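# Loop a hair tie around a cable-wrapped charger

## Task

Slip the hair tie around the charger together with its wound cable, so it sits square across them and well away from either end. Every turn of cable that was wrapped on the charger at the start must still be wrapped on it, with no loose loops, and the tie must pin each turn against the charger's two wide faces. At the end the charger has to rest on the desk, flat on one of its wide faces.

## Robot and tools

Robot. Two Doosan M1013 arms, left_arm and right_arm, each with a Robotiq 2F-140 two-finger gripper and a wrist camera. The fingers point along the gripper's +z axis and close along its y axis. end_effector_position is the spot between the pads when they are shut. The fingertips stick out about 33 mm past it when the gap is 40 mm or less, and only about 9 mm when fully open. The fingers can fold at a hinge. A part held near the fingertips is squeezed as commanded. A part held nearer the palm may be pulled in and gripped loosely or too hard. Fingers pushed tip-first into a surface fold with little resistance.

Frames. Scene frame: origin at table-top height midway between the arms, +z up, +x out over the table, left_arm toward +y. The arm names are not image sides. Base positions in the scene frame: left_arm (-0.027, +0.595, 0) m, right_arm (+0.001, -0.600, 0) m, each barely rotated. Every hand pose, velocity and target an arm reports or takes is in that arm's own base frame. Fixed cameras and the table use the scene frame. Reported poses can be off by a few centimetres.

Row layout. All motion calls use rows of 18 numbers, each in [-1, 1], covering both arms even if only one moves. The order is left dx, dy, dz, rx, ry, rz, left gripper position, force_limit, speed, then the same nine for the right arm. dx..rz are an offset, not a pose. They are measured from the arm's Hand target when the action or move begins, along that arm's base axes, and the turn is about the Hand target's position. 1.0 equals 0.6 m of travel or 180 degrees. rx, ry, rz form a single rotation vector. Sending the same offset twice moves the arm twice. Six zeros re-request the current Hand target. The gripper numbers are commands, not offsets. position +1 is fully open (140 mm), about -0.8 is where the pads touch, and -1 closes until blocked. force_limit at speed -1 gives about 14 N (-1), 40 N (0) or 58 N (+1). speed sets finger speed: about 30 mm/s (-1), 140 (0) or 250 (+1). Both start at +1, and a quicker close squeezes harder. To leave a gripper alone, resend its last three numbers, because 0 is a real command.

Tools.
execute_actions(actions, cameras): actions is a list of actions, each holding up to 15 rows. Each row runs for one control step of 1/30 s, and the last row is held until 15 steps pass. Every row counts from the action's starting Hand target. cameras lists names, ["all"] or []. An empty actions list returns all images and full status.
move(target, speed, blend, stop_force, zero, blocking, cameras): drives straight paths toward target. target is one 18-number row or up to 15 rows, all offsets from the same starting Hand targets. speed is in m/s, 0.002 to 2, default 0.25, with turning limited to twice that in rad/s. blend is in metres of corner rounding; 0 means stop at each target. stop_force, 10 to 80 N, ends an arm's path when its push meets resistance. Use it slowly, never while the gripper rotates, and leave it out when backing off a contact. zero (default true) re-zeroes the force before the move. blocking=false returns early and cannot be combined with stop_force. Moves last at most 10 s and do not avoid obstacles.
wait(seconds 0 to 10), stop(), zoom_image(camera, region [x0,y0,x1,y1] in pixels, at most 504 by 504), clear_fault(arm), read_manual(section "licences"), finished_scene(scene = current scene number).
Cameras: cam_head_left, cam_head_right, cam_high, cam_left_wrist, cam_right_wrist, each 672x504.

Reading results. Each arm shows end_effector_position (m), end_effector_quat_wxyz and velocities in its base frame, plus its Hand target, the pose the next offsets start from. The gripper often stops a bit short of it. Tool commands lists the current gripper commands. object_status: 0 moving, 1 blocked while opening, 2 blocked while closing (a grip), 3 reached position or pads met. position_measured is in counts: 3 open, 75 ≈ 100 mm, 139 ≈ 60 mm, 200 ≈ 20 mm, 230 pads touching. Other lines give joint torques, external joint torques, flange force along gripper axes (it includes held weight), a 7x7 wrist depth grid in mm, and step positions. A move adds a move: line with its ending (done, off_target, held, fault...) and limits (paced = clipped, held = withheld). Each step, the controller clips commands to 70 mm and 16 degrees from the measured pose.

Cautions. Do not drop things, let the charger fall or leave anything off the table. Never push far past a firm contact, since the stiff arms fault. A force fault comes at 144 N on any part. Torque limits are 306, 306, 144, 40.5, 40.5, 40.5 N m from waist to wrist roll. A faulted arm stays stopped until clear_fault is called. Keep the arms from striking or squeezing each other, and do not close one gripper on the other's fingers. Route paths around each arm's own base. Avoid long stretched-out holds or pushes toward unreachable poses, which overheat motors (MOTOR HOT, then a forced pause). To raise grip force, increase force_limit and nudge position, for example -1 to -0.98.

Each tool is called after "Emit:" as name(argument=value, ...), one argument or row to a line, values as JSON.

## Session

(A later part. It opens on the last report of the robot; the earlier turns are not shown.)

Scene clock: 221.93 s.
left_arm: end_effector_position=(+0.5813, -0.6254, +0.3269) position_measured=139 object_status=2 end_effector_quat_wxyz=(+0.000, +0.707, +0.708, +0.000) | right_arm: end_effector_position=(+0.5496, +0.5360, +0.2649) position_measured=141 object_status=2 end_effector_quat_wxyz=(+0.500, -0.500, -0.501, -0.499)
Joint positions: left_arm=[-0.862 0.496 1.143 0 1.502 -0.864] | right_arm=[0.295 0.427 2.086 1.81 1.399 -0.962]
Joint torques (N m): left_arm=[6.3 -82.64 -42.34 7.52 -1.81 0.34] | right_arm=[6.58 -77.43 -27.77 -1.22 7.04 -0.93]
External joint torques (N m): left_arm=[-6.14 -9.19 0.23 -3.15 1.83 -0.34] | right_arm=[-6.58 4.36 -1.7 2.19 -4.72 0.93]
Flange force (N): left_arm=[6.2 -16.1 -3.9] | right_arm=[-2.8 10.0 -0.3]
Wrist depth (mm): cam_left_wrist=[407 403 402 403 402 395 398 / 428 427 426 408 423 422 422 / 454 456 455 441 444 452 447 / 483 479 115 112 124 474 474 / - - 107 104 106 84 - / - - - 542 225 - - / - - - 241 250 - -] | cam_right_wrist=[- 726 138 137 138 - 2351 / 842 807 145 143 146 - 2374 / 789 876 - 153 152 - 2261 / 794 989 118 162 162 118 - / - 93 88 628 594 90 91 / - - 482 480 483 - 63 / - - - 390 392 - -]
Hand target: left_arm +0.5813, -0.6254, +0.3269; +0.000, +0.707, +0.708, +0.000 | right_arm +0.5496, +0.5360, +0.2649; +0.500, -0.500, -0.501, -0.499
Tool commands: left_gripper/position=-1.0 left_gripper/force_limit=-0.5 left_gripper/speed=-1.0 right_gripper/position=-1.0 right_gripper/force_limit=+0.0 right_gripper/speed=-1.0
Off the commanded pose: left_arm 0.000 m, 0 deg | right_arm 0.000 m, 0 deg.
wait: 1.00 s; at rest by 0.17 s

Emit:
move(
  target=[0,0,0,0,0,0,-1,-0.5,-1,0,0,0,0,0,0,0.3,0,-1],
)

Emit:
move(
  target=[0,0,0,0,0,0,-1,-0.5,-1,0,-0.2,0,0,0,0,0.3,0,-1],
  speed=0.12,
)

Emit:
move(
  target=[-0.0068,0.2173,0.0652,-0.5,0,0,-1,-0.5,-1,-0.0052,0,0.1685,0,0.5,0,0.05,0,-1],
  speed=0.18,
)

Emit:
move(
  target=[0,0,0,0,0,0,-1,-0.5,-1,0,0.07,0,0,0,0,0.05,0,-1],
  speed=0.12,
  cameras=["cam_high","cam_left_wrist","cam_right_wrist","cam_head_left"],
)

Emit:
zoom_image(
  camera="cam_high",
  region=[140, 180, 300, 400],
)

Emit:
zoom_image(
  camera="cam_right_wrist",
  region=[200, 60, 520, 300],
)

Scene clock: 233.87 s.
left_arm: end_effector_position=(+0.5813, -0.6254, +0.3269) position_measured=139 object_status=2 end_effector_quat_wxyz=(+0.000, +0.707, +0.708, +0.000) | right_arm: end_effector_position=(+0.5496, +0.5360, +0.2649) position_measured=91 object_status=0 end_effector_quat_wxyz=(+0.500, -0.500, -0.501, -0.499)
Joint positions: left_arm=[-0.862 0.497 1.143 0 1.502 -0.864] | right_arm=[0.295 0.426 2.086 1.81 1.399 -0.962]
Joint torques (N m): left_arm=[-2.72 -90.24 -44.21 3.83 0.52 0.42] | right_arm=[0.51 -69.78 -29.39 0.82 1.88 -0.46]
External joint torques (N m): left_arm=[2.59 -1.75 1.94 0.54 -0.49 -0.42] | right_arm=[-0.52 -3.51 -0.12 0.15 0.42 0.46]
Flange force (N): left_arm=[8.1 -4.0 3.8] | right_arm=[5.9 -2.8 -2.3]
Wrist depth (mm): cam_left_wrist=[402 402 404 399 400 401 399 / 430 426 427 427 424 418 418 / 456 454 454 438 447 454 449 / 490 480 115 112 124 474 478 / - - 105 104 106 84 - / - - 224 549 229 - - / - - - 242 249 - -] | cam_right_wrist=[- 740 138 137 138 - - / 751 810 146 143 145 2351 - / 791 873 - 153 154 3344 - / 821 112 136 162 164 128 2398 / - - 589 630 630 119 79 / - - 483 480 484 483 - / - - 390 390 394 392 -]
Hand target: left_arm +0.5813, -0.6254, +0.3269; +0.000, +0.707, +0.708, +0.000 | right_arm +0.5496, +0.5360, +0.2649; +0.500, -0.500, -0.501, -0.499
Off the commanded pose: left_arm 0.000 m, 0 deg | right_arm 0.000 m, 0 deg.
move: done

Scene clock: 235.27 s.
left_arm: end_effector_position=(+0.5813, -0.6254, +0.3269) position_measured=139 object_status=2 end_effector_quat_wxyz=(+0.000, +0.707, +0.708, +0.000) | right_arm: end_effector_position=(+0.5496, +0.4160, +0.2649) position_measured=91 object_status=3 end_effector_quat_wxyz=(+0.500, -0.500, -0.501, -0.499)
Joint positions: left_arm=[-0.862 0.497 1.143 0 1.502 -0.864] | right_arm=[0.089 0.394 2.144 1.642 1.521 -0.968]
Joint torques (N m): left_arm=[-2.95 -90.01 -44.27 3.85 0.55 0.35] | right_arm=[-1.38 -65.6 -28.31 1.14 1.86 -0.4]
External joint torques (N m): left_arm=[3.02 -2.02 2.01 0.52 -0.52 -0.35] | right_arm=[1.52 -2.72 0.19 0.24 0.44 0.4]
Flange force (N): left_arm=[9.0 -4.1 3.9] | right_arm=[4.9 -3.2 2.1]
Wrist depth (mm): cam_left_wrist=[408 405 402 399 400 398 396 / 430 429 426 425 426 420 419 / 458 455 454 441 446 446 443 / 491 478 115 112 124 476 476 / - - 106 104 106 84 - / - - 540 553 538 - - / - - 255 603 265 - -] | cam_right_wrist=[- 857 - 247 248 - - / 889 938 - 263 259 2351 - / 876 973 1115 275 1304 - 2526 / 913 107 155 906 917 127 2638 / - - 589 631 628 119 79 / - - 483 480 484 486 - / - - 389 390 392 392 -]
Hand target: left_arm +0.5813, -0.6254, +0.3269; +0.000, +0.707, +0.708, +0.000 | right_arm +0.5496, +0.4160, +0.2649; +0.500, -0.500, -0.501, -0.499
Off the commanded pose: left_arm 0.000 m, 0 deg | right_arm 0.000 m, 0 deg.
move: done

Scene clock: 240.10 s.
left_arm: end_effector_position=(+0.5772, -0.4950, +0.3661) position_measured=139 object_status=2 end_effector_quat_wxyz=(+0.500, +0.500, +0.500, -0.500) | right_arm: end_effector_position=(+0.5465, +0.4160, +0.3660) position_measured=123 object_status=3 end_effector_quat_wxyz=(+0.708, -0.706, +0.000, +0.000)
Joint positions: left_arm=[-0.332 0.306 2.007 -1.8 1.328 0.769] | right_arm=[0.089 0.245 2.095 1.634 1.509 0.8]
Joint torques (N m): left_arm=[-2.79 -61.12 -30.95 -3.64 3.23 0.33] | right_arm=[0.63 -56.38 -34 1.59 1.53 -0.54]
External joint torques (N m): left_arm=[2.78 0.51 1.84 0.98 -1.29 -0.33] | right_arm=[-0.65 -3.68 -0.29 0.24 0.44 0.49]
Flange force (N): left_arm=[0.3 -0.8 -4.8] | right_arm=[-4.0 -5.9 -2.1]
Wrist depth (mm): cam_left_wrist=[671 2088 - - - - 1743 / 565 3353 - 526 - 2912 1959 / 595 - - 557 - - - / - - 113 112 124 - - / - - 106 104 106 84 - / - - 2604 - - - - / - - - - 2108 - -] | cam_right_wrist=[- - 2729 - 3491 899 598 / - - - 618 3344 886 591 / - 3957 - 696 711 791 589 / - 3165 129 870 766 133 589 / - 91 88 - 1109 112 90 / - - - - 1050 - 63 / - - - - - - -]
Hand target: left_arm +0.5772, -0.4950, +0.3661; +0.500, +0.500, +0.500, -0.500 | right_arm +0.5465, +0.4160, +0.3660; +0.708, -0.707, +0.000, +0.000
Off the commanded pose: left_arm 0.000 m, 0 deg | right_arm 0.000 m, 0 deg.
move: done

Scene clock: 240.93 s.
left_arm: end_effector_position=(+0.5772, -0.4950, +0.3661) position_measured=139 object_status=2 end_effector_quat_wxyz=(+0.500, +0.500, +0.500, -0.500) | right_arm: end_effector_position=(+0.5465, +0.4579, +0.3660) position_measured=123 object_status=3 end_effector_quat_wxyz=(+0.708, -0.707, +0.000, +0.000)
Joint positions: left_arm=[-0.332 0.306 2.007 -1.8 1.328 0.769] | right_arm=[0.164 0.255 2.08 1.686 1.454 0.799]
Joint torques (N m): left_arm=[-3.19 -59.75 -31.19 -3.62 3.22 0.32] | right_arm=[1.89 -57.66 -34.3 1.49 1.46 -0.46]
External joint torques (N m): left_arm=[3.16 -0.85 2.1 0.96 -1.27 -0.32] | right_arm=[-1.92 -3.62 -0.2 0.15 0.51 0.41]
Flange force (N): left_arm=[-1.2 -2.8 -6.0] | right_arm=[-3.5 -5.4 -4.8]
Wrist depth (mm): cam_left_wrist=[673 2432 - 2837 2874 3513 - / 3405 2912 - 384 - 2766 - / 636 3689 - 201 642 2991 - / 615 3255 113 - 124 - - / - - 106 105 106 84 - / - - - 2406 - - - / - - - - - - -] | cam_right_wrist=[- 3441 - - 3044 899 596 / - - - 358 4239 892 598 / - - - 304 673 776 583 / - - 129 1136 1187 134 588 / - 91 89 4396 1094 113 90 / - - - - 1002 - 63 / - - - - - - -]
Hand target: left_arm +0.5772, -0.4950, +0.3661; +0.500, +0.500, +0.500, -0.500 | right_arm +0.5465, +0.4580, +0.3660; +0.708, -0.707, +0.000, +0.000
Off the commanded pose: left_arm 0.000 m, 0 deg | right_arm 0.000 m, 0 deg.
move: done
Images, in order (width x height): cam_head_left 672x504, cam_high 672x504, cam_left_wrist 672x504, cam_right_wrist 672x504.

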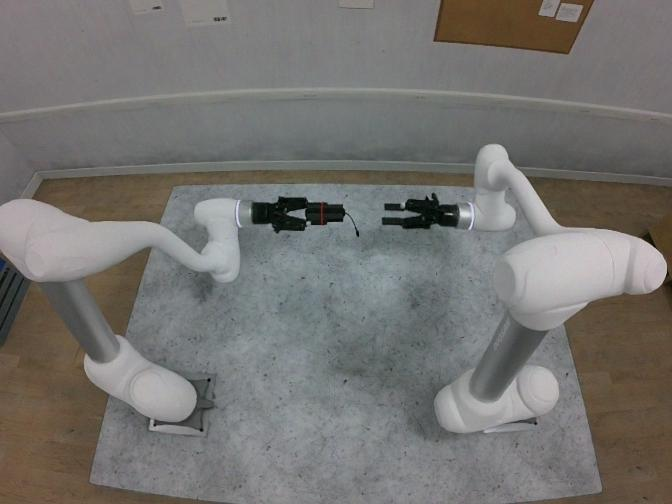

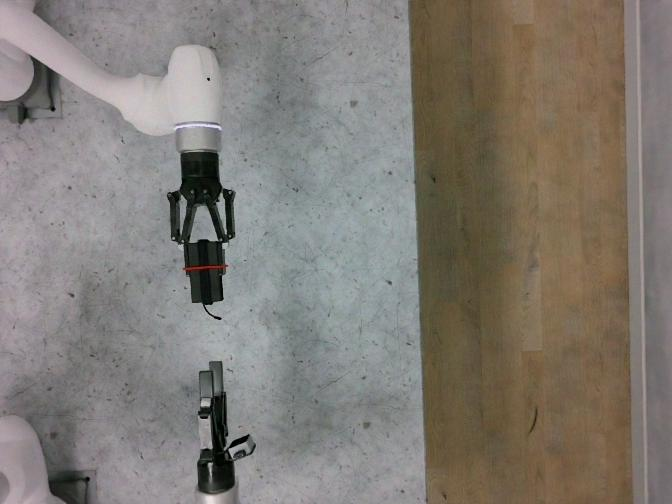

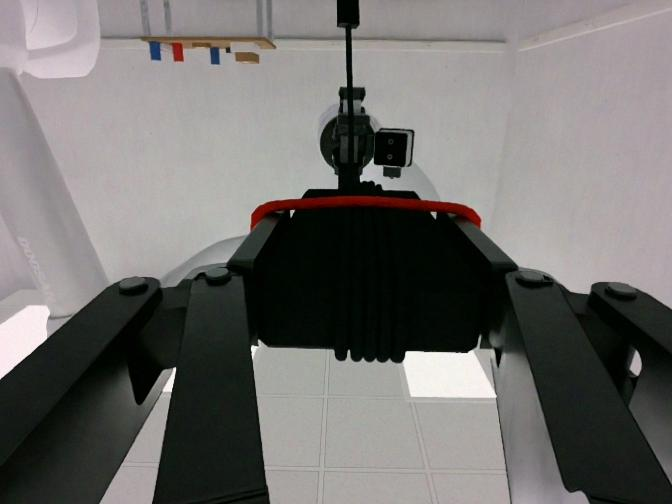

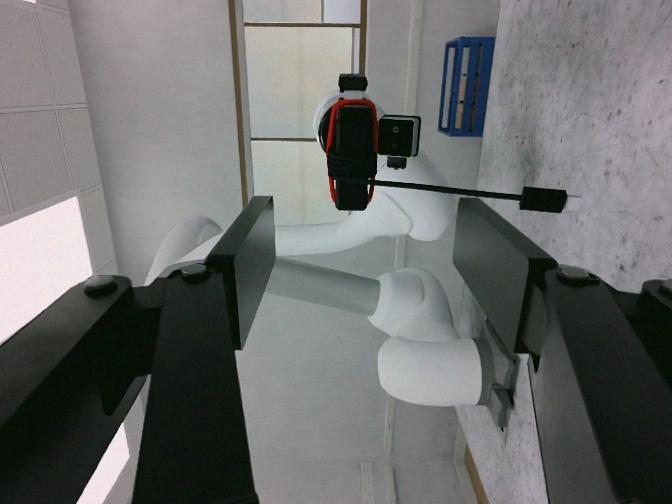

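Scaled by 2.291 from the camera's 672x504 image, which has a finer 960x720 frame.

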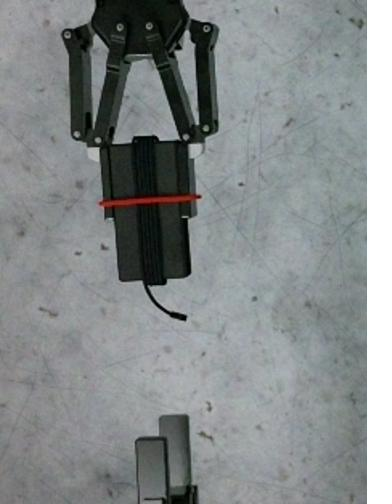

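Scaled by 1.575 from the camera's 672x504 image, which has a finer 960x720 frame.

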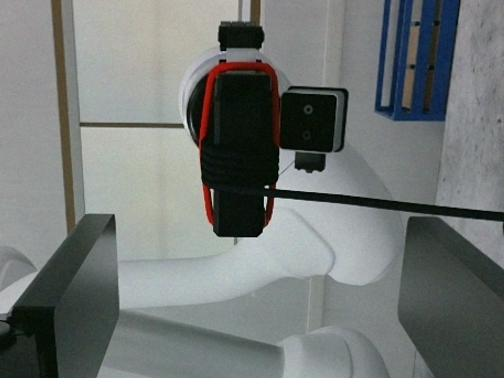

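Emit:
move(
  target=[0,0,0,0,0,0,-1,-0.5,-1,0,0.25,0,0,0,0,0.05,0,-1],
  speed=0.06,
  stop_force=12,
  cameras=["cam_right_wrist"],
)

Emit:
move(
  target=[0,0,0,0,0,0,-1,-0.5,-1,0,0.1,0,0,0,0,0.05,0,-1],
  speed=0.05,
  stop_force=12,
  cameras=["cam_high","cam_right_wrist","cam_left_wrist"],
)

Emit:
zoom_image(
  camera="cam_high",
  region=[160, 220, 260, 350],
)

Scene clock: 252.77 s.
left_arm: end_effector_position=(+0.5772, -0.4950, +0.3661) position_measured=139 object_status=2 end_effector_quat_wxyz=(+0.500, +0.500, +0.500, -0.500) | right_arm: end_effector_position=(+0.5465, +0.6080, +0.3660) position_measured=123 object_status=3 end_effector_quat_wxyz=(+0.708, -0.707, +0.000, +0.000)
Joint positions: left_arm=[-0.332 0.306 2.007 -1.8 1.328 0.769] | right_arm=[0.41 0.323 1.983 1.856 1.272 0.792]
Joint torques (N m): left_arm=[-3.55 -59.9 -31.12 -3.58 3.18 0.33] | right_arm=[0.78 -65.74 -35.75 0.85 1.5 -0.47]
External joint torques (N m): left_arm=[3.52 -0.66 2.06 0.93 -1.24 -0.34] | right_arm=[-0.9 -3.58 -0.02 0.15 0.48 0.42]
Flange force (N): left_arm=[-1.0 -2.3 -6.5] | right_arm=[-3.2 -4.7 -3.8]
Wrist depth (mm): cam_left_wrist=[679 2667 - 3513 - - - / - - - 212 - 2544 2432 / 587 - - 209 509 - - / 601 3255 113 112 124 - - / - - 106 104 106 84 - / - - - - 2432 - - / - - - - - - -] | cam_right_wrist=[- - - - - 842 596 / - - - 243 2638 899 588 / - - - 147 528 892 589 / - - 129 147 161 122 560 / - 91 111 1010 989 112 90 / - - - - 896 - 63 / - - - - 876 - -]
Hand target: left_arm +0.5772, -0.4950, +0.3661; +0.500, +0.500, +0.500, -0.500 | right_arm +0.5465, +0.6080, +0.3660; +0.708, -0.707, +0.000, +0.000
Off the commanded pose: left_arm 0.000 m, 0 deg | right_arm 0.000 m, 0 deg.
move: done
Images, in order (width x height): cam_right_wrist 672x504.

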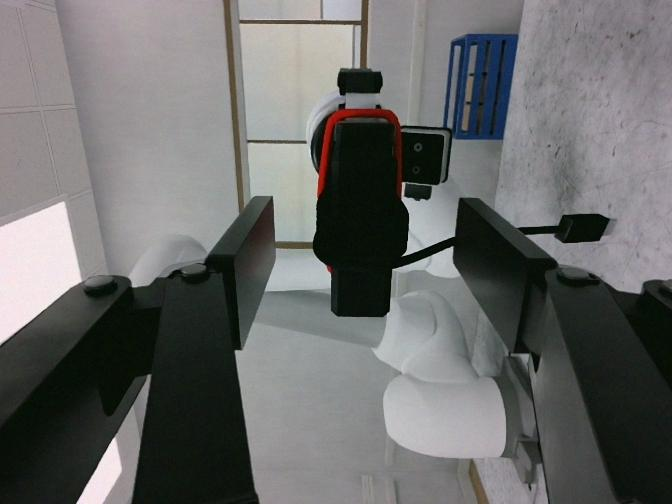

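Scene clock: 254.80 s.
left_arm: end_effector_position=(+0.5772, -0.4950, +0.3661) position_measured=139 object_status=2 end_effector_quat_wxyz=(+0.500, +0.500, +0.500, -0.500) | right_arm: end_effector_position=(+0.5465, +0.6680, +0.3660) position_measured=123 object_status=3 end_effector_quat_wxyz=(+0.708, -0.707, +0.000, +0.000)
Joint positions: left_arm=[-0.332 0.306 2.007 -1.8 1.328 0.769] | right_arm=[0.496 0.361 1.926 1.913 1.205 0.79]
Joint torques (N m): left_arm=[-2.84 -59.95 -31.04 -3.59 3.18 0.32] | right_arm=[0.61 -70.28 -36.37 0.61 1.55 -0.47]
External joint torques (N m): left_arm=[2.83 -0.64 1.85 0.93 -1.24 -0.33] | right_arm=[-0.62 -3.8 -0.13 0.13 0.44 0.42]
Flange force (N): left_arm=[-1.1 -2.3 -5.3] | right_arm=[-3.1 -4.8 -3.7]
Wrist depth (mm): cam_left_wrist=[675 2991 3405 2837 2354 3353 2068 / - - - 179 - - - / 629 5270 - 173 457 - 1716 / 595 3353 113 - 124 2766 - / - - 107 104 106 84 - / - - - - - - - / - - - 2149 - - -] | cam_right_wrist=[3083 - - - - 851 596 / - - - 181 2698 910 588 / - - - 107 148 827 589 / - - 117 90 - 133 586 / - 91 89 91 89 112 90 / - - - - 807 - 63 / - - - - 791 - -]
Hand target: left_arm +0.5772, -0.4950, +0.3661; +0.500, +0.500, +0.500, -0.500 | right_arm +0.5465, +0.6680, +0.3660; +0.708, -0.707, +0.000, +0.000
Off the commanded pose: left_arm 0.000 m, 0 deg | right_arm 0.000 m, 0 deg.
move: done
Images, in order (width x height): cam_high 672x504, cam_left_wrist 672x504, cam_right_wrist 672x504.

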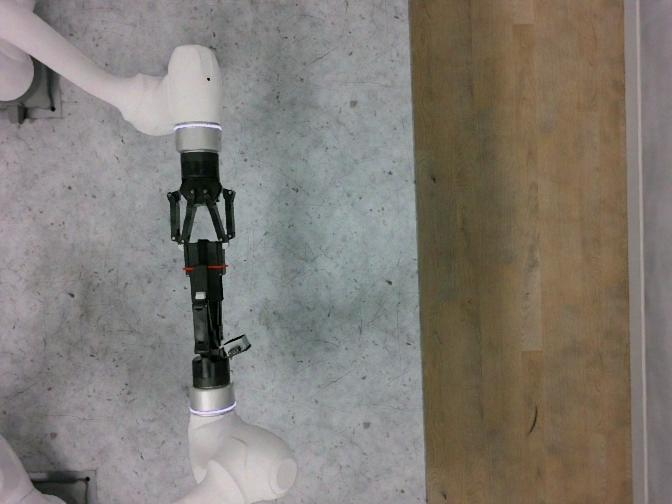

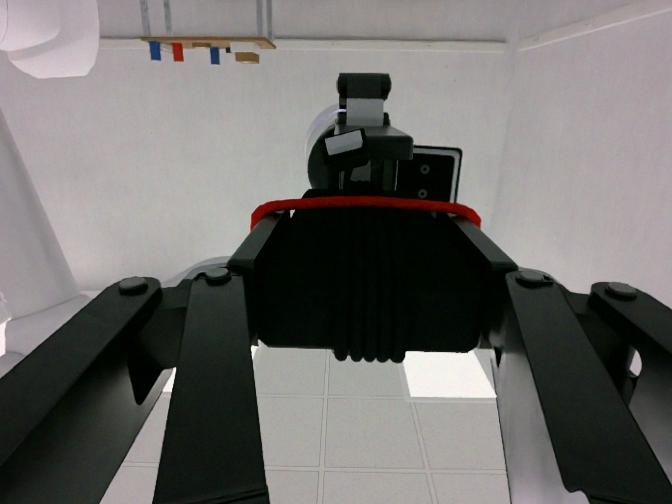

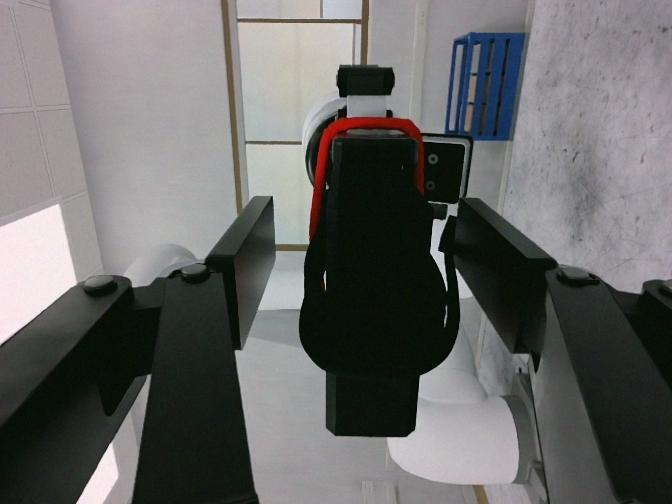

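Scaled by 3.877 from the camera's 672x504 image, which has a finer 960x720 frame.

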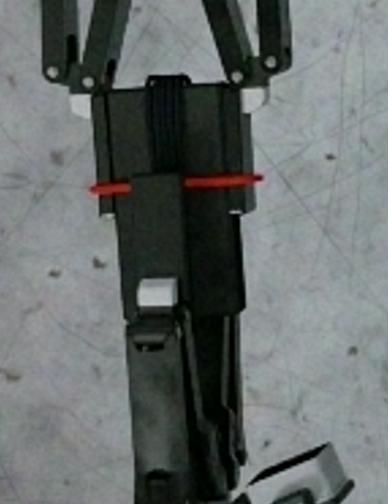

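Emit:
move(
  target=[0,0,0,0,0,0,-1,-0.5,-1,0,-0.35,0,0,0,0,0.05,0,-1],
  speed=0.1,
)

Emit:
move(
  target=[0,0,0,0,0,0,-1,-0.5,-1,-0.042,0.2,0,0,0,0,0.05,0,-1],
  speed=0.08,
  cameras=["cam_high","cam_right_wrist","cam_head_left"],
)

Emit:
zoom_image(
  camera="cam_high",
  region=[140, 180, 300, 400],
)

Emit:
zoom_image(
  camera="cam_head_left",
  region=[290, 170, 430, 260],
)

Scene clock: 269.83 s.
left_arm: end_effector_position=(+0.5772, -0.4950, +0.3661) position_measured=139 object_status=2 end_effector_quat_wxyz=(+0.500, +0.500, +0.500, -0.500) | right_arm: end_effector_position=(+0.5465, +0.4580, +0.3660) position_measured=123 object_status=3 end_effector_quat_wxyz=(+0.708, -0.707, +0.000, +0.000)
Joint positions: left_arm=[-0.332 0.306 2.007 -1.8 1.328 0.769] | right_arm=[0.164 0.255 2.08 1.686 1.454 0.799]
Joint torques (N m): left_arm=[-3.04 -59.8 -31.15 -3.54 3.22 0.34] | right_arm=[1.99 -57.71 -34.44 1.36 1.42 -0.46]
External joint torques (N m): left_arm=[3.05 -0.88 1.85 0.86 -1.28 -0.34] | right_arm=[-1.85 -3.44 -0.04 0.26 0.55 0.41]
Flange force (N): left_arm=[-1.4 -2.5 -5.6] | right_arm=[-3.6 -5.1 -4.7]
Wrist depth (mm): cam_left_wrist=[663 3208 3353 - 3255 3162 1976 / - - - 645 - 2667 2432 / 582 - - 516 611 - - / 615 2667 111 112 125 - - / - - 106 104 106 84 - / - - - - - - - / - - - - - - -] | cam_right_wrist=[- - - - 2609 920 596 / - - - 354 2860 896 594 / - - - 294 673 827 589 / 3124 - 129 830 737 134 588 / - 91 88 3391 1084 112 90 / - - - - 973 - 63 / - - - - - - -]
Hand target: left_arm +0.5772, -0.4950, +0.3661; +0.500, +0.500, +0.500, -0.500 | right_arm +0.5465, +0.4580, +0.3660; +0.708, -0.707, +0.000, +0.000
Off the commanded pose: left_arm 0.000 m, 0 deg | right_arm 0.000 m, 0 deg.
move: done

Scene clock: 271.73 s.
left_arm: end_effector_position=(+0.5772, -0.4950, +0.3661) position_measured=139 object_status=2 end_effector_quat_wxyz=(+0.500, +0.500, +0.500, -0.500) | right_arm: end_effector_position=(+0.5213, +0.5779, +0.3660) position_measured=123 object_status=3 end_effector_quat_wxyz=(+0.708, -0.707, +0.000, +0.000)
Joint positions: left_arm=[-0.332 0.306 2.007 -1.8 1.328 0.769] | right_arm=[0.38 0.276 2.051 1.839 1.299 0.777]
Joint torques (N m): left_arm=[-2.98 -59.9 -31.23 -3.58 3.15 0.31] | right_arm=[0.7 -60.8 -35.08 0.95 1.52 -0.49]
External joint torques (N m): left_arm=[3.1 -0.81 1.92 0.9 -1.22 -0.31] | right_arm=[-0.72 -3.51 -0.19 0.1 0.5 0.44]
Flange force (N): left_arm=[-1.2 -2.5 -5.8] | right_arm=[-3.0 -5.1 -3.5]
Wrist depth (mm): cam_left_wrist=[675 3255 - - 2459 2667 2149 / - - - 273 - - - / 4099 - 4099 356 546 2573 1994 / 605 - 113 112 124 - 1829 / - - 106 104 106 84 - / - - - 2766 - - - / - - - 2108 - - -] | cam_right_wrist=[- 3344 - 255 2580 910 592 / - - - 166 3005 906 589 / - - - 177 543 842 177 / 3491 - 129 676 588 133 588 / - 91 88 1032 1019 112 90 / - - - - 879 - 63 / - - - - - - -]
Hand target: left_arm +0.5772, -0.4950, +0.3661; +0.500, +0.500, +0.500, -0.500 | right_arm +0.5213, +0.5780, +0.3660; +0.708, -0.707, +0.000, +0.000
Off the commanded pose: left_arm 0.000 m, 0 deg | right_arm 0.000 m, 0 deg.
move: done
Images, in order (width x height): cam_head_left 672x504, cam_high 672x504, cam_right_wrist 672x504.

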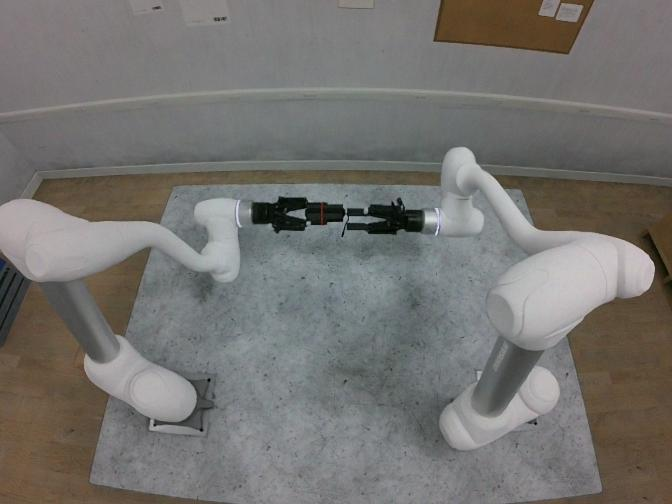

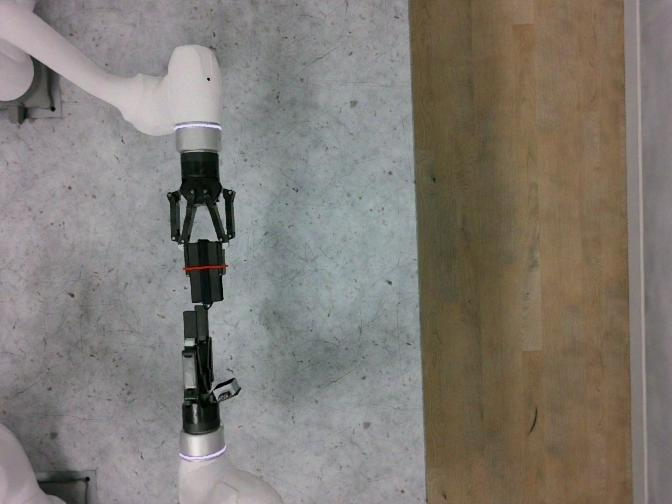

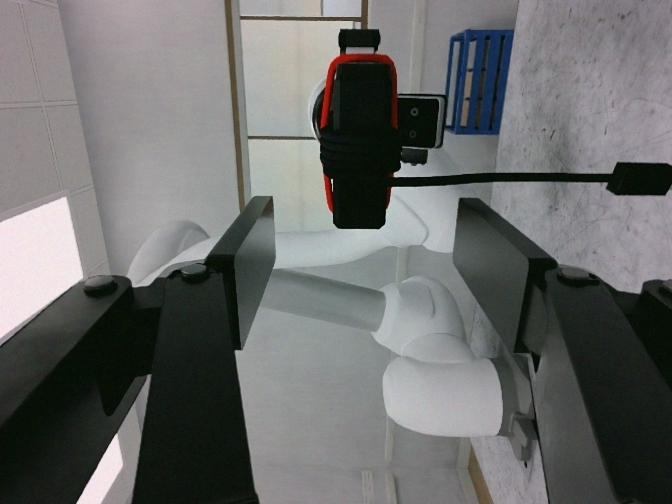

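Scaled by 2.291 from the camera's 672x504 image, which has a finer 960x720 frame.

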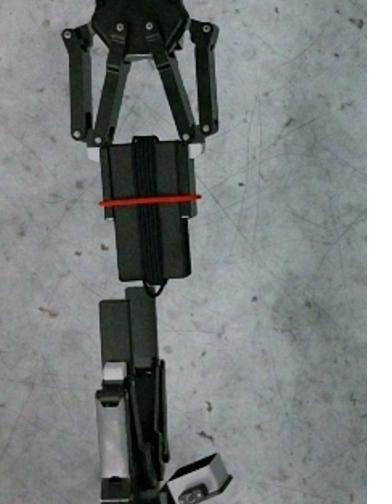

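Scaled by 3.600 from the camera's 672x504 image, which has a finer 960x720 frame.

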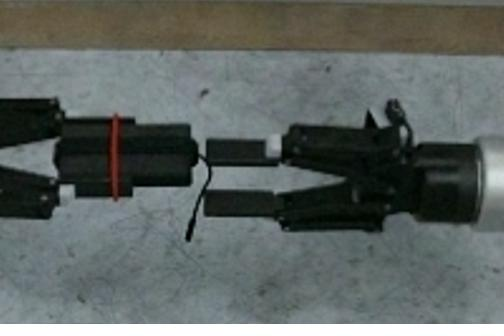

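Emit:
move(
  target=[0,0,0,0,0,0,-1,-0.5,-1,-0.02,0,0,0,0,0,0.05,0,-1],
  speed=0.08,
)

Emit:
move(
  target=[0,0,0,0,0,0,-1,-0.5,-1,0,0.08,0,0,0,0,0.05,0,-1],
  speed=0.06,
  stop_force=12,
  cameras=["cam_high","cam_right_wrist","cam_head_left","cam_left_wrist"],
)

Emit:
zoom_image(
  camera="cam_high",
  region=[140, 220, 260, 370],
)

Emit:
zoom_image(
  camera="cam_head_left",
  region=[290, 170, 430, 260],
)

Scene clock: 278.93 s.
left_arm: end_effector_position=(+0.5772, -0.4950, +0.3661) position_measured=139 object_status=2 end_effector_quat_wxyz=(+0.500, +0.500, +0.500, -0.500) | right_arm: end_effector_position=(+0.5094, +0.5780, +0.3660) position_measured=123 object_status=3 end_effector_quat_wxyz=(+0.708, -0.707, +0.000, +0.000)
Joint positions: left_arm=[-0.332 0.306 2.007 -1.8 1.328 0.769] | right_arm=[0.388 0.261 2.072 1.846 1.295 0.769]
Joint torques (N m): left_arm=[-3.05 -60.36 -31.08 -3.6 3.15 0.34] | right_arm=[-0.25 -59.6 -34.67 0.84 1.6 -0.52]
External joint torques (N m): left_arm=[3.01 -0.22 2.06 0.95 -1.21 -0.35] | right_arm=[0.2 -2.59 -0.38 0.17 0.42 0.48]
Flange force (N): left_arm=[-0.5 -2.0 -5.6] | right_arm=[-2.3 -4.2 -1.2]
Wrist depth (mm): cam_left_wrist=[667 - - 3689 - - 2088 / - 3255 - 279 - - 2170 / 595 - - 356 - - 1757 / 601 - 113 112 124 - - / - - 106 104 106 84 - / - - - 2837 - - - / - - - - - - -] | cam_right_wrist=[- - 4024 205 2422 854 594 / - - - 163 2931 906 594 / - - - 174 555 842 537 / - - 129 669 621 133 586 / - 91 89 1019 1019 112 90 / - - - - 896 - 63 / - - - - - - -]
Hand target: left_arm +0.5772, -0.4950, +0.3661; +0.500, +0.500, +0.500, -0.500 | right_arm +0.5093, +0.5780, +0.3660; +0.708, -0.707, +0.000, +0.000
Off the commanded pose: left_arm 0.000 m, 0 deg | right_arm 0.000 m, 0 deg.
move: done

Scene clock: 280.57 s.
left_arm: end_effector_position=(+0.5772, -0.4950, +0.3661) position_measured=139 object_status=2 end_effector_quat_wxyz=(+0.500, +0.500, +0.500, -0.500) | right_arm: end_effector_position=(+0.5093, +0.6260, +0.3660) position_measured=123 object_status=3 end_effector_quat_wxyz=(+0.708, -0.707, +0.000, +0.000)
Joint positions: left_arm=[-0.332 0.306 2.007 -1.8 1.328 0.769] | right_arm=[0.464 0.291 2.03 1.9 1.239 0.765]
Joint torques (N m): left_arm=[-2.81 -60.14 -31.04 -3.64 3.19 0.36] | right_arm=[0.51 -62.43 -35.31 0.62 1.62 -0.52]
External joint torques (N m): left_arm=[2.91 -0.5 1.91 0.98 -1.26 -0.36] | right_arm=[-0.58 -3.33 -0.18 0.17 0.41 0.47]
Flange force (N): left_arm=[-1.0 -2.1 -5.4] | right_arm=[-2.7 -4.8 -3.2]
Wrist depth (mm): cam_left_wrist=[677 - - - - 2732 - / - 4176 - 303 - - - / 677 - - 300 196 3162 - / 578 - 113 112 123 2213 2128 / - - 106 104 106 84 - / - - - - - - - / - - - - - - -] | cam_right_wrist=[- - - 116 2931 839 595 / - - - 117 121 892 592 / - - - 126 165 827 588 / - 886 129 615 535 134 585 / - 91 112 977 961 112 90 / - - - - 845 - 63 / - - 5051 4024 - - -]
Hand target: left_arm +0.5772, -0.4950, +0.3661; +0.500, +0.500, +0.500, -0.500 | right_arm +0.5093, +0.6260, +0.3660; +0.708, -0.707, +0.000, +0.000
Off the commanded pose: left_arm 0.000 m, 0 deg | right_arm 0.000 m, 0 deg.
move: done
Images, in order (width x height): cam_head_left 672x504, cam_high 672x504, cam_left_wrist 672x504, cam_right_wrist 672x504.

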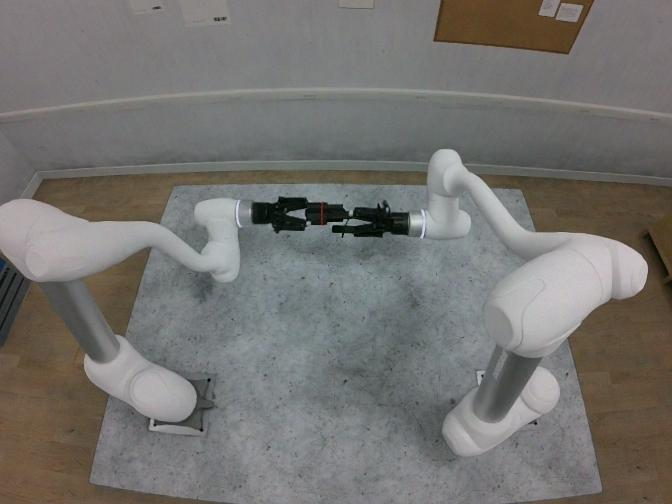

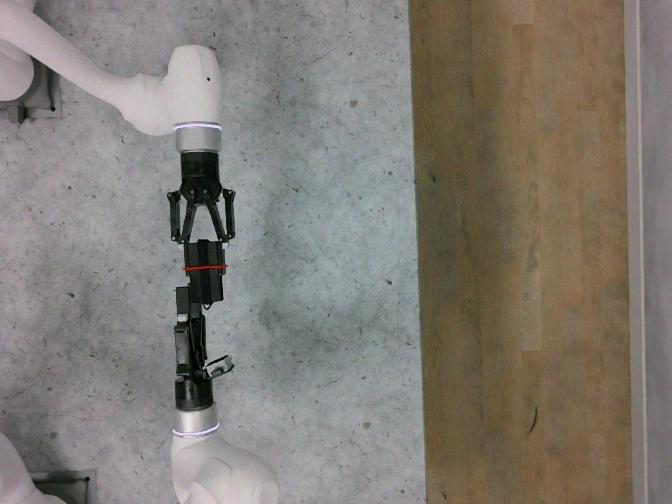

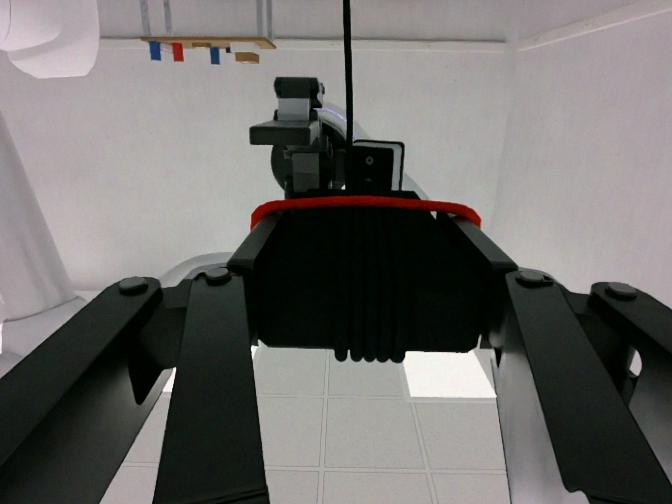

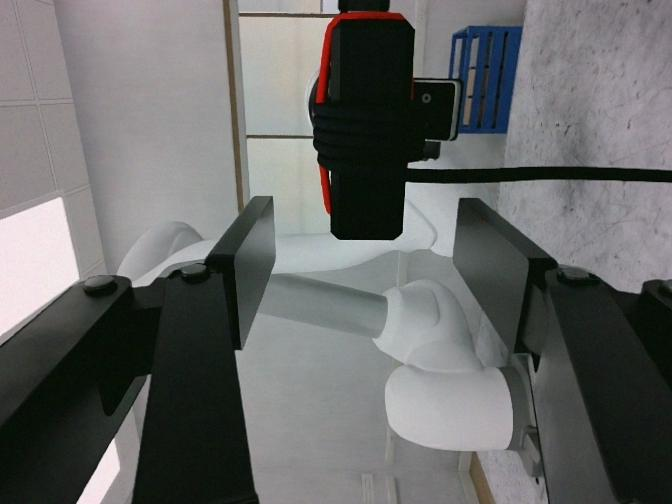

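Scaled by 3.360 from the camera's 672x504 image, which has a finer 960x720 frame.

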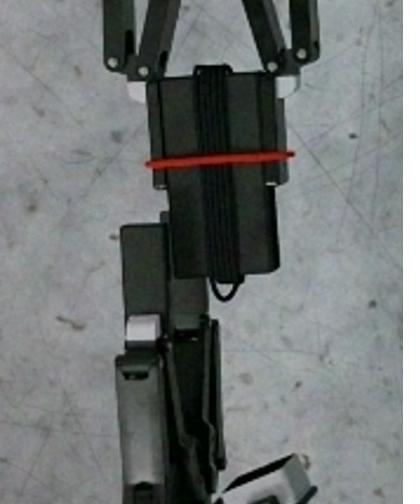

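Scaled by 3.600 from the camera's 672x504 image, which has a finer 960x720 frame.

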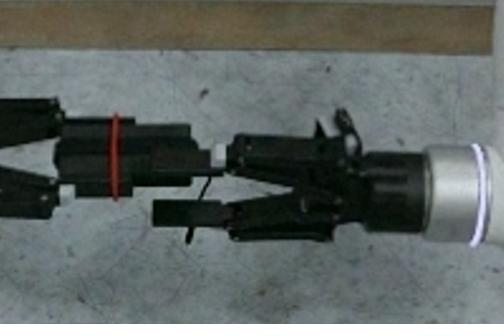

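Emit:
move(
  target=[0,0,0,0,0,0,-1,-0.5,-1,0,0.07,0,0,0,0,0.05,0,-1],
  speed=0.06,
  stop_force=12,
)

Emit:
move(
  target=[0,0,0,0,0,0,-1,-0.5,-1,0.0587,0,0,0,0,0,0.05,0,-1],
  speed=0.06,
  stop_force=12,
  cameras=["cam_high","cam_right_wrist","cam_left_wrist","cam_head_left"],
)

Emit:
zoom_image(
  camera="cam_high",
  region=[160, 220, 260, 350],
)

Emit:
zoom_image(
  camera="cam_head_left",
  region=[290, 170, 430, 260],
)

Scene clock: 291.90 s.
left_arm: end_effector_position=(+0.5772, -0.4950, +0.3661) position_measured=139 object_status=2 end_effector_quat_wxyz=(+0.500, +0.500, +0.500, -0.500) | right_arm: end_effector_position=(+0.5093, +0.6680, +0.3660) position_measured=123 object_status=3 end_effector_quat_wxyz=(+0.708, -0.707, +0.000, +0.000)
Joint positions: left_arm=[-0.332 0.306 2.007 -1.8 1.328 0.769] | right_arm=[0.526 0.32 1.988 1.943 1.192 0.761]
Joint torques (N m): left_arm=[-2.92 -60.01 -31.13 -3.6 3.18 0.32] | right_arm=[0.37 -66.01 -35.8 0.44 1.61 -0.48]
External joint torques (N m): left_arm=[3 -0.73 1.73 0.92 -1.24 -0.32] | right_arm=[-0.44 -3.48 -0.28 0.17 0.44 0.43]
Flange force (N): left_arm=[-1.3 -2.1 -5.5] | right_arm=[-2.6 -4.7 -3.2]
Wrist depth (mm): cam_left_wrist=[683 - 2699 - - 2573 2380 / 3628 - 179 270 - - - / 3405 - 320 261 480 2874 - / 601 2991 113 112 124 2305 - / - - 107 104 106 84 - / - - - 2406 - - - / - - - 2108 - - -] | cam_right_wrist=[- - - 75 77 842 595 / - - - - 78 896 589 / - - - - 82 833 589 / - 866 118 89 - 109 559 / - 91 111 876 892 112 90 / - - - - 821 - 63 / - - - 4655 4748 - -]
Hand target: left_arm +0.5772, -0.4950, +0.3661; +0.500, +0.500, +0.500, -0.500 | right_arm +0.5093, +0.6680, +0.3660; +0.708, -0.707, +0.000, +0.000
Off the commanded pose: left_arm 0.000 m, 0 deg | right_arm 0.000 m, 0 deg.
move: done

Scene clock: 293.33 s.
left_arm: end_effector_position=(+0.5772, -0.4950, +0.3661) position_measured=139 object_status=2 end_effector_quat_wxyz=(+0.500, +0.500, +0.500, -0.500) | right_arm: end_effector_position=(+0.5445, +0.6680, +0.3660) position_measured=123 object_status=3 end_effector_quat_wxyz=(+0.708, -0.707, +0.000, +0.000)
Joint positions: left_arm=[-0.332 0.306 2.007 -1.8 1.328 0.769] | right_arm=[0.498 0.359 1.93 1.915 1.204 0.788]
Joint torques (N m): left_arm=[-3.04 -60.13 -31.09 -3.54 3.19 0.37] | right_arm=[0.57 -70.47 -36.31 0.59 1.51 -0.48]
External joint torques (N m): left_arm=[3.06 -0.59 1.75 0.86 -1.25 -0.37] | right_arm=[-0.52 -3.2 -0.11 0.13 0.49 0.43]
Flange force (N): left_arm=[-1.1 -1.9 -5.5] | right_arm=[-2.6 -4.1 -3.2]
Wrist depth (mm): cam_left_wrist=[675 - - - 3162 2406 1829 / - - - 192 - - - / 3458 3405 3816 200 328 2802 2049 / 611 3816 113 112 124 - - / - - 107 104 106 84 - / - - - - - - - / - - - - - - -] | cam_right_wrist=[- 3124 - - - 860 596 / - - - 181 2968 903 588 / - - - 95 133 845 591 / - - 117 90 - 134 591 / - 91 89 91 88 89 90 / - - - - 104 - 63 / - - - - 799 - -]
Hand target: left_arm +0.5772, -0.4950, +0.3661; +0.500, +0.500, +0.500, -0.500 | right_arm +0.5445, +0.6680, +0.3660; +0.708, -0.707, +0.000, +0.000
Off the commanded pose: left_arm 0.000 m, 0 deg | right_arm 0.000 m, 0 deg.
move: done
Images, in order (width x height): cam_head_left 672x504, cam_high 672x504, cam_left_wrist 672x504, cam_right_wrist 672x504.

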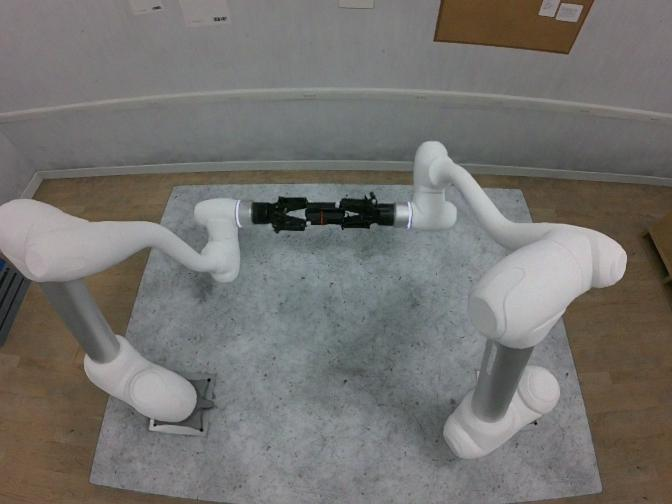

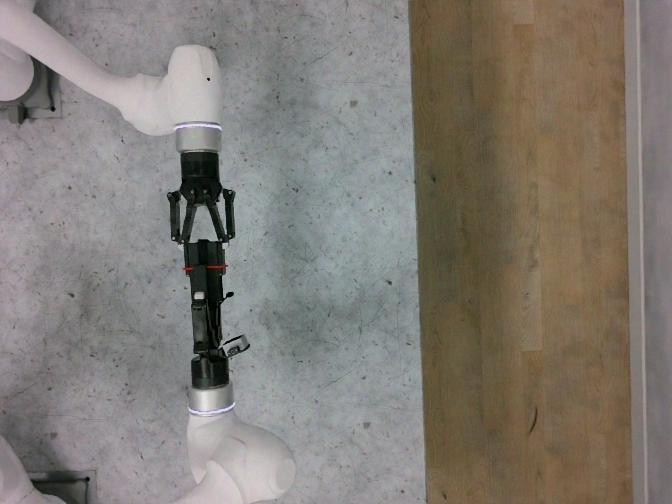

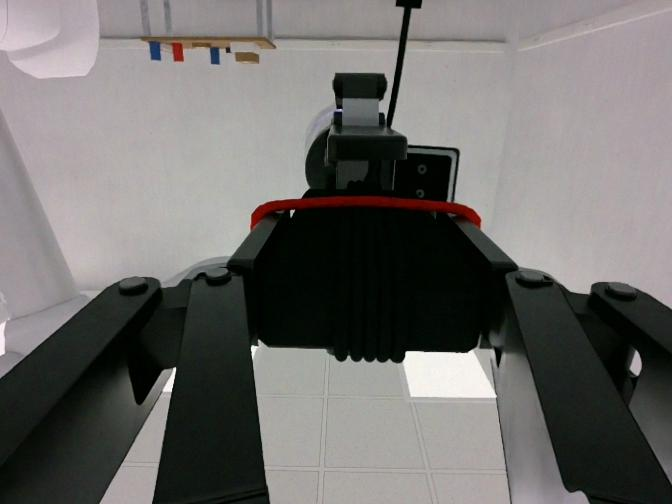

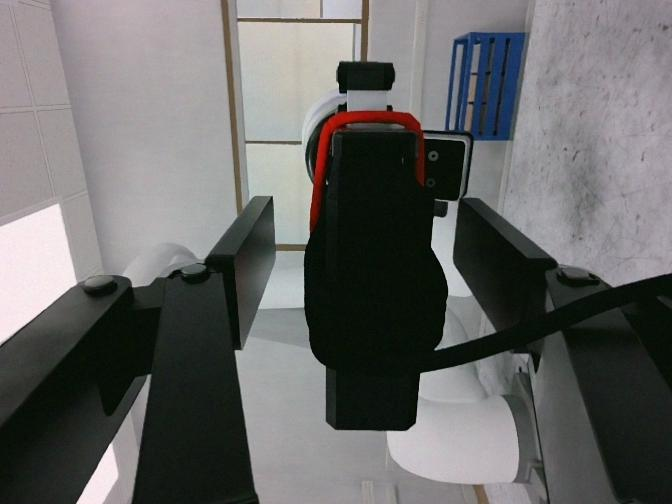

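Scaled by 3.877 from the camera's 672x504 image, which has a finer 960x720 frame.

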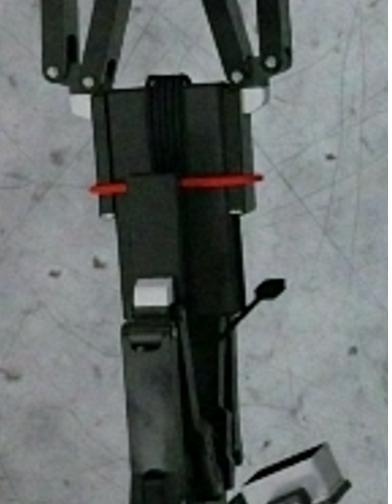

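Scaled by 3.600 from the camera's 672x504 image, which has a finer 960x720 frame.

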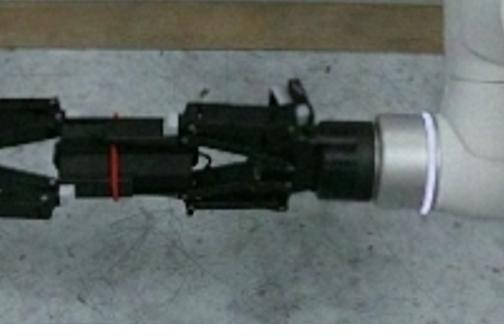

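Emit:
move(
  target=[0,0,0,0,0,0,-1,-0.5,-1,0,0,0.0033,0,0,0,-1,0,-1],
  cameras=["cam_left_wrist","cam_right_wrist"],
)

Emit:
wait(
  seconds=1,
)

Emit:
zoom_image(
  camera="cam_left_wrist",
  region=[230, 120, 510, 300],
)

Scene clock: 300.87 s.
left_arm: end_effector_position=(+0.5772, -0.4950, +0.3661) position_measured=139 object_status=2 end_effector_quat_wxyz=(+0.500, +0.500, +0.500, -0.500) | right_arm: end_effector_position=(+0.5446, +0.6680, +0.3679) position_measured=182 object_status=0 end_effector_quat_wxyz=(+0.708, -0.707, +0.000, +0.000)
Joint positions: left_arm=[-0.332 0.306 2.007 -1.8 1.328 0.769] | right_arm=[0.498 0.357 1.928 1.914 1.203 0.792]
Joint torques (N m): left_arm=[-4.77 -52.4 -26.01 -1.14 0.57 0.31] | right_arm=[2.28 -78.3 -43.1 2.96 4.26 -0.5]
External joint torques (N m): left_arm=[4.83 -8.24 -3.11 -1.52 1.37 -0.32] | right_arm=[-2.34 4.55 6.47 -2.2 -2.27 0.45]
Flange force (N): left_arm=[-11.3 -2.3 -8.9] | right_arm=[-2.8 5.8 -6.3]
Wrist depth (mm): cam_left_wrist=[671 - - - 2874 2766 2068 / - - - 224 4256 - 1892 / 3303 - - 182 454 2732 1785 / 593 3208 113 112 124 2604 - / - - 106 104 106 84 - / - - - - - - - / - - - - - - -] | cam_right_wrist=[- - - - - 848 599 / - - - 181 2667 906 595 / - - - 95 134 833 588 / - 965 - 91 109 827 556 / - 79 85 88 83 74 84 / - - - 100 101 - 75 / - - - - - - -]
Hand target: left_arm +0.5772, -0.4950, +0.3661; +0.500, +0.500, +0.500, -0.500 | right_arm +0.5445, +0.6680, +0.3680; +0.708, -0.707, +0.000, +0.000
Off the commanded pose: left_arm 0.000 m, 0 deg | right_arm 0.000 m, 0 deg.
move: done
Images, in order (width x height): cam_left_wrist 672x504, cam_right_wrist 672x504.

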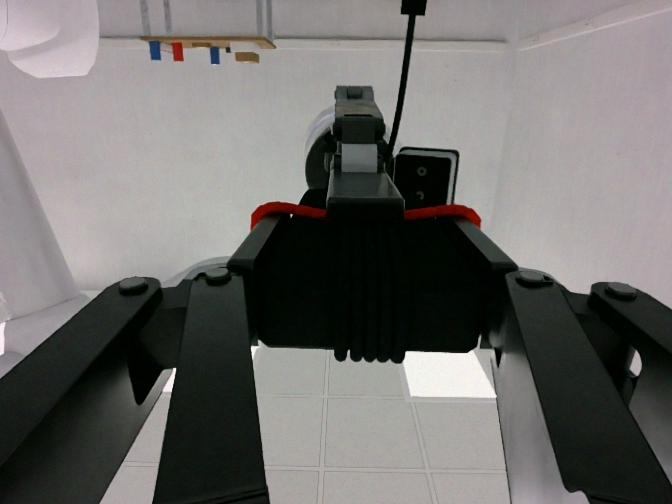

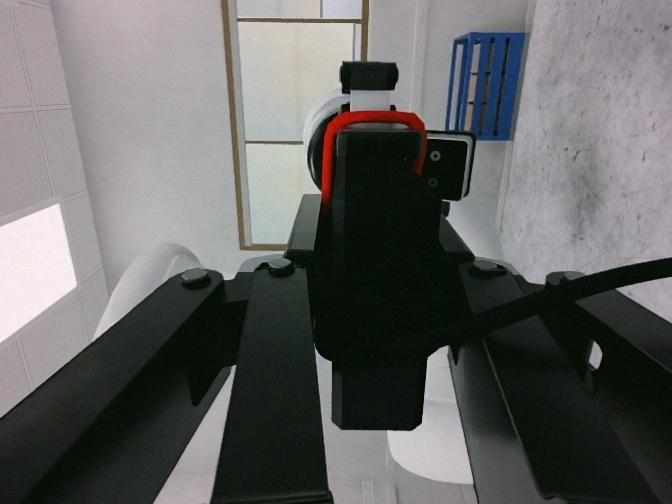

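Scene clock: 301.87 s.
left_arm: end_effector_position=(+0.5772, -0.4950, +0.3661) position_measured=139 object_status=2 end_effector_quat_wxyz=(+0.500, +0.500, +0.500, -0.500) | right_arm: end_effector_position=(+0.5446, +0.6680, +0.3680) position_measured=182 object_status=2 end_effector_quat_wxyz=(+0.708, -0.707, +0.000, +0.000)
Joint positions: left_arm=[-0.332 0.306 2.007 -1.8 1.328 0.769] | right_arm=[0.498 0.357 1.928 1.914 1.203 0.792]
Joint torques (N m): left_arm=[-4.87 -52.56 -26 -1.13 0.61 0.27] | right_arm=[2.24 -78.4 -43.21 2.97 4.3 -0.47]
External joint torques (N m): left_arm=[4.81 -8.15 -3.38 -1.55 1.34 -0.27] | right_arm=[-2.27 4.9 6.71 -2.22 -2.31 0.43]
Flange force (N): left_arm=[-11.3 -1.8 -8.6] | right_arm=[-2.9 6.4 -6.2]
Wrist depth (mm): cam_left_wrist=[685 - 2991 2991 3032 3074 2282 / - 3255 - 224 2951 2951 2170 / - - - 182 460 - - / 589 - 113 113 124 - - / - - 107 104 106 84 - / - - - - - - - / - - - - - - -] | cam_right_wrist=[- - - - 3768 830 601 / - - - 181 2760 917 596 / - - - 95 134 833 592 / - 920 - 91 109 845 565 / - 79 85 88 83 74 84 / - - - 100 101 - 75 / - - - - - - -]
Hand target: left_arm +0.5772, -0.4950, +0.3661; +0.500, +0.500, +0.500, -0.500 | right_arm +0.5445, +0.6680, +0.3680; +0.708, -0.707, +0.000, +0.000
Tool commands: left_gripper/position=-1.0 left_gripper/force_limit=-0.5 left_gripper/speed=-1.0 right_gripper/position=-1.0 right_gripper/force_limit=+0.0 right_gripper/speed=-1.0
Off the commanded pose: left_arm 0.000 m, 0 deg | right_arm 0.000 m, 0 deg.
wait: 1.00 s; at rest by 0.17 s

Scaled by 1.800 from the camera's 672x504 image, which has a finer 960x720 frame.
This view is cut from an older image: the scene may have changed since it was taken.

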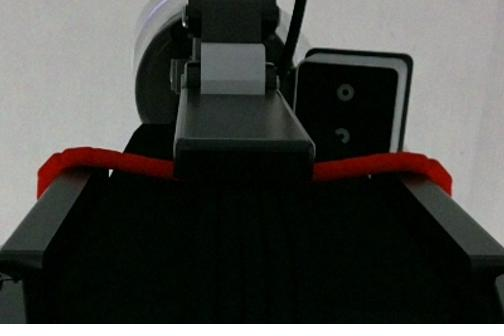

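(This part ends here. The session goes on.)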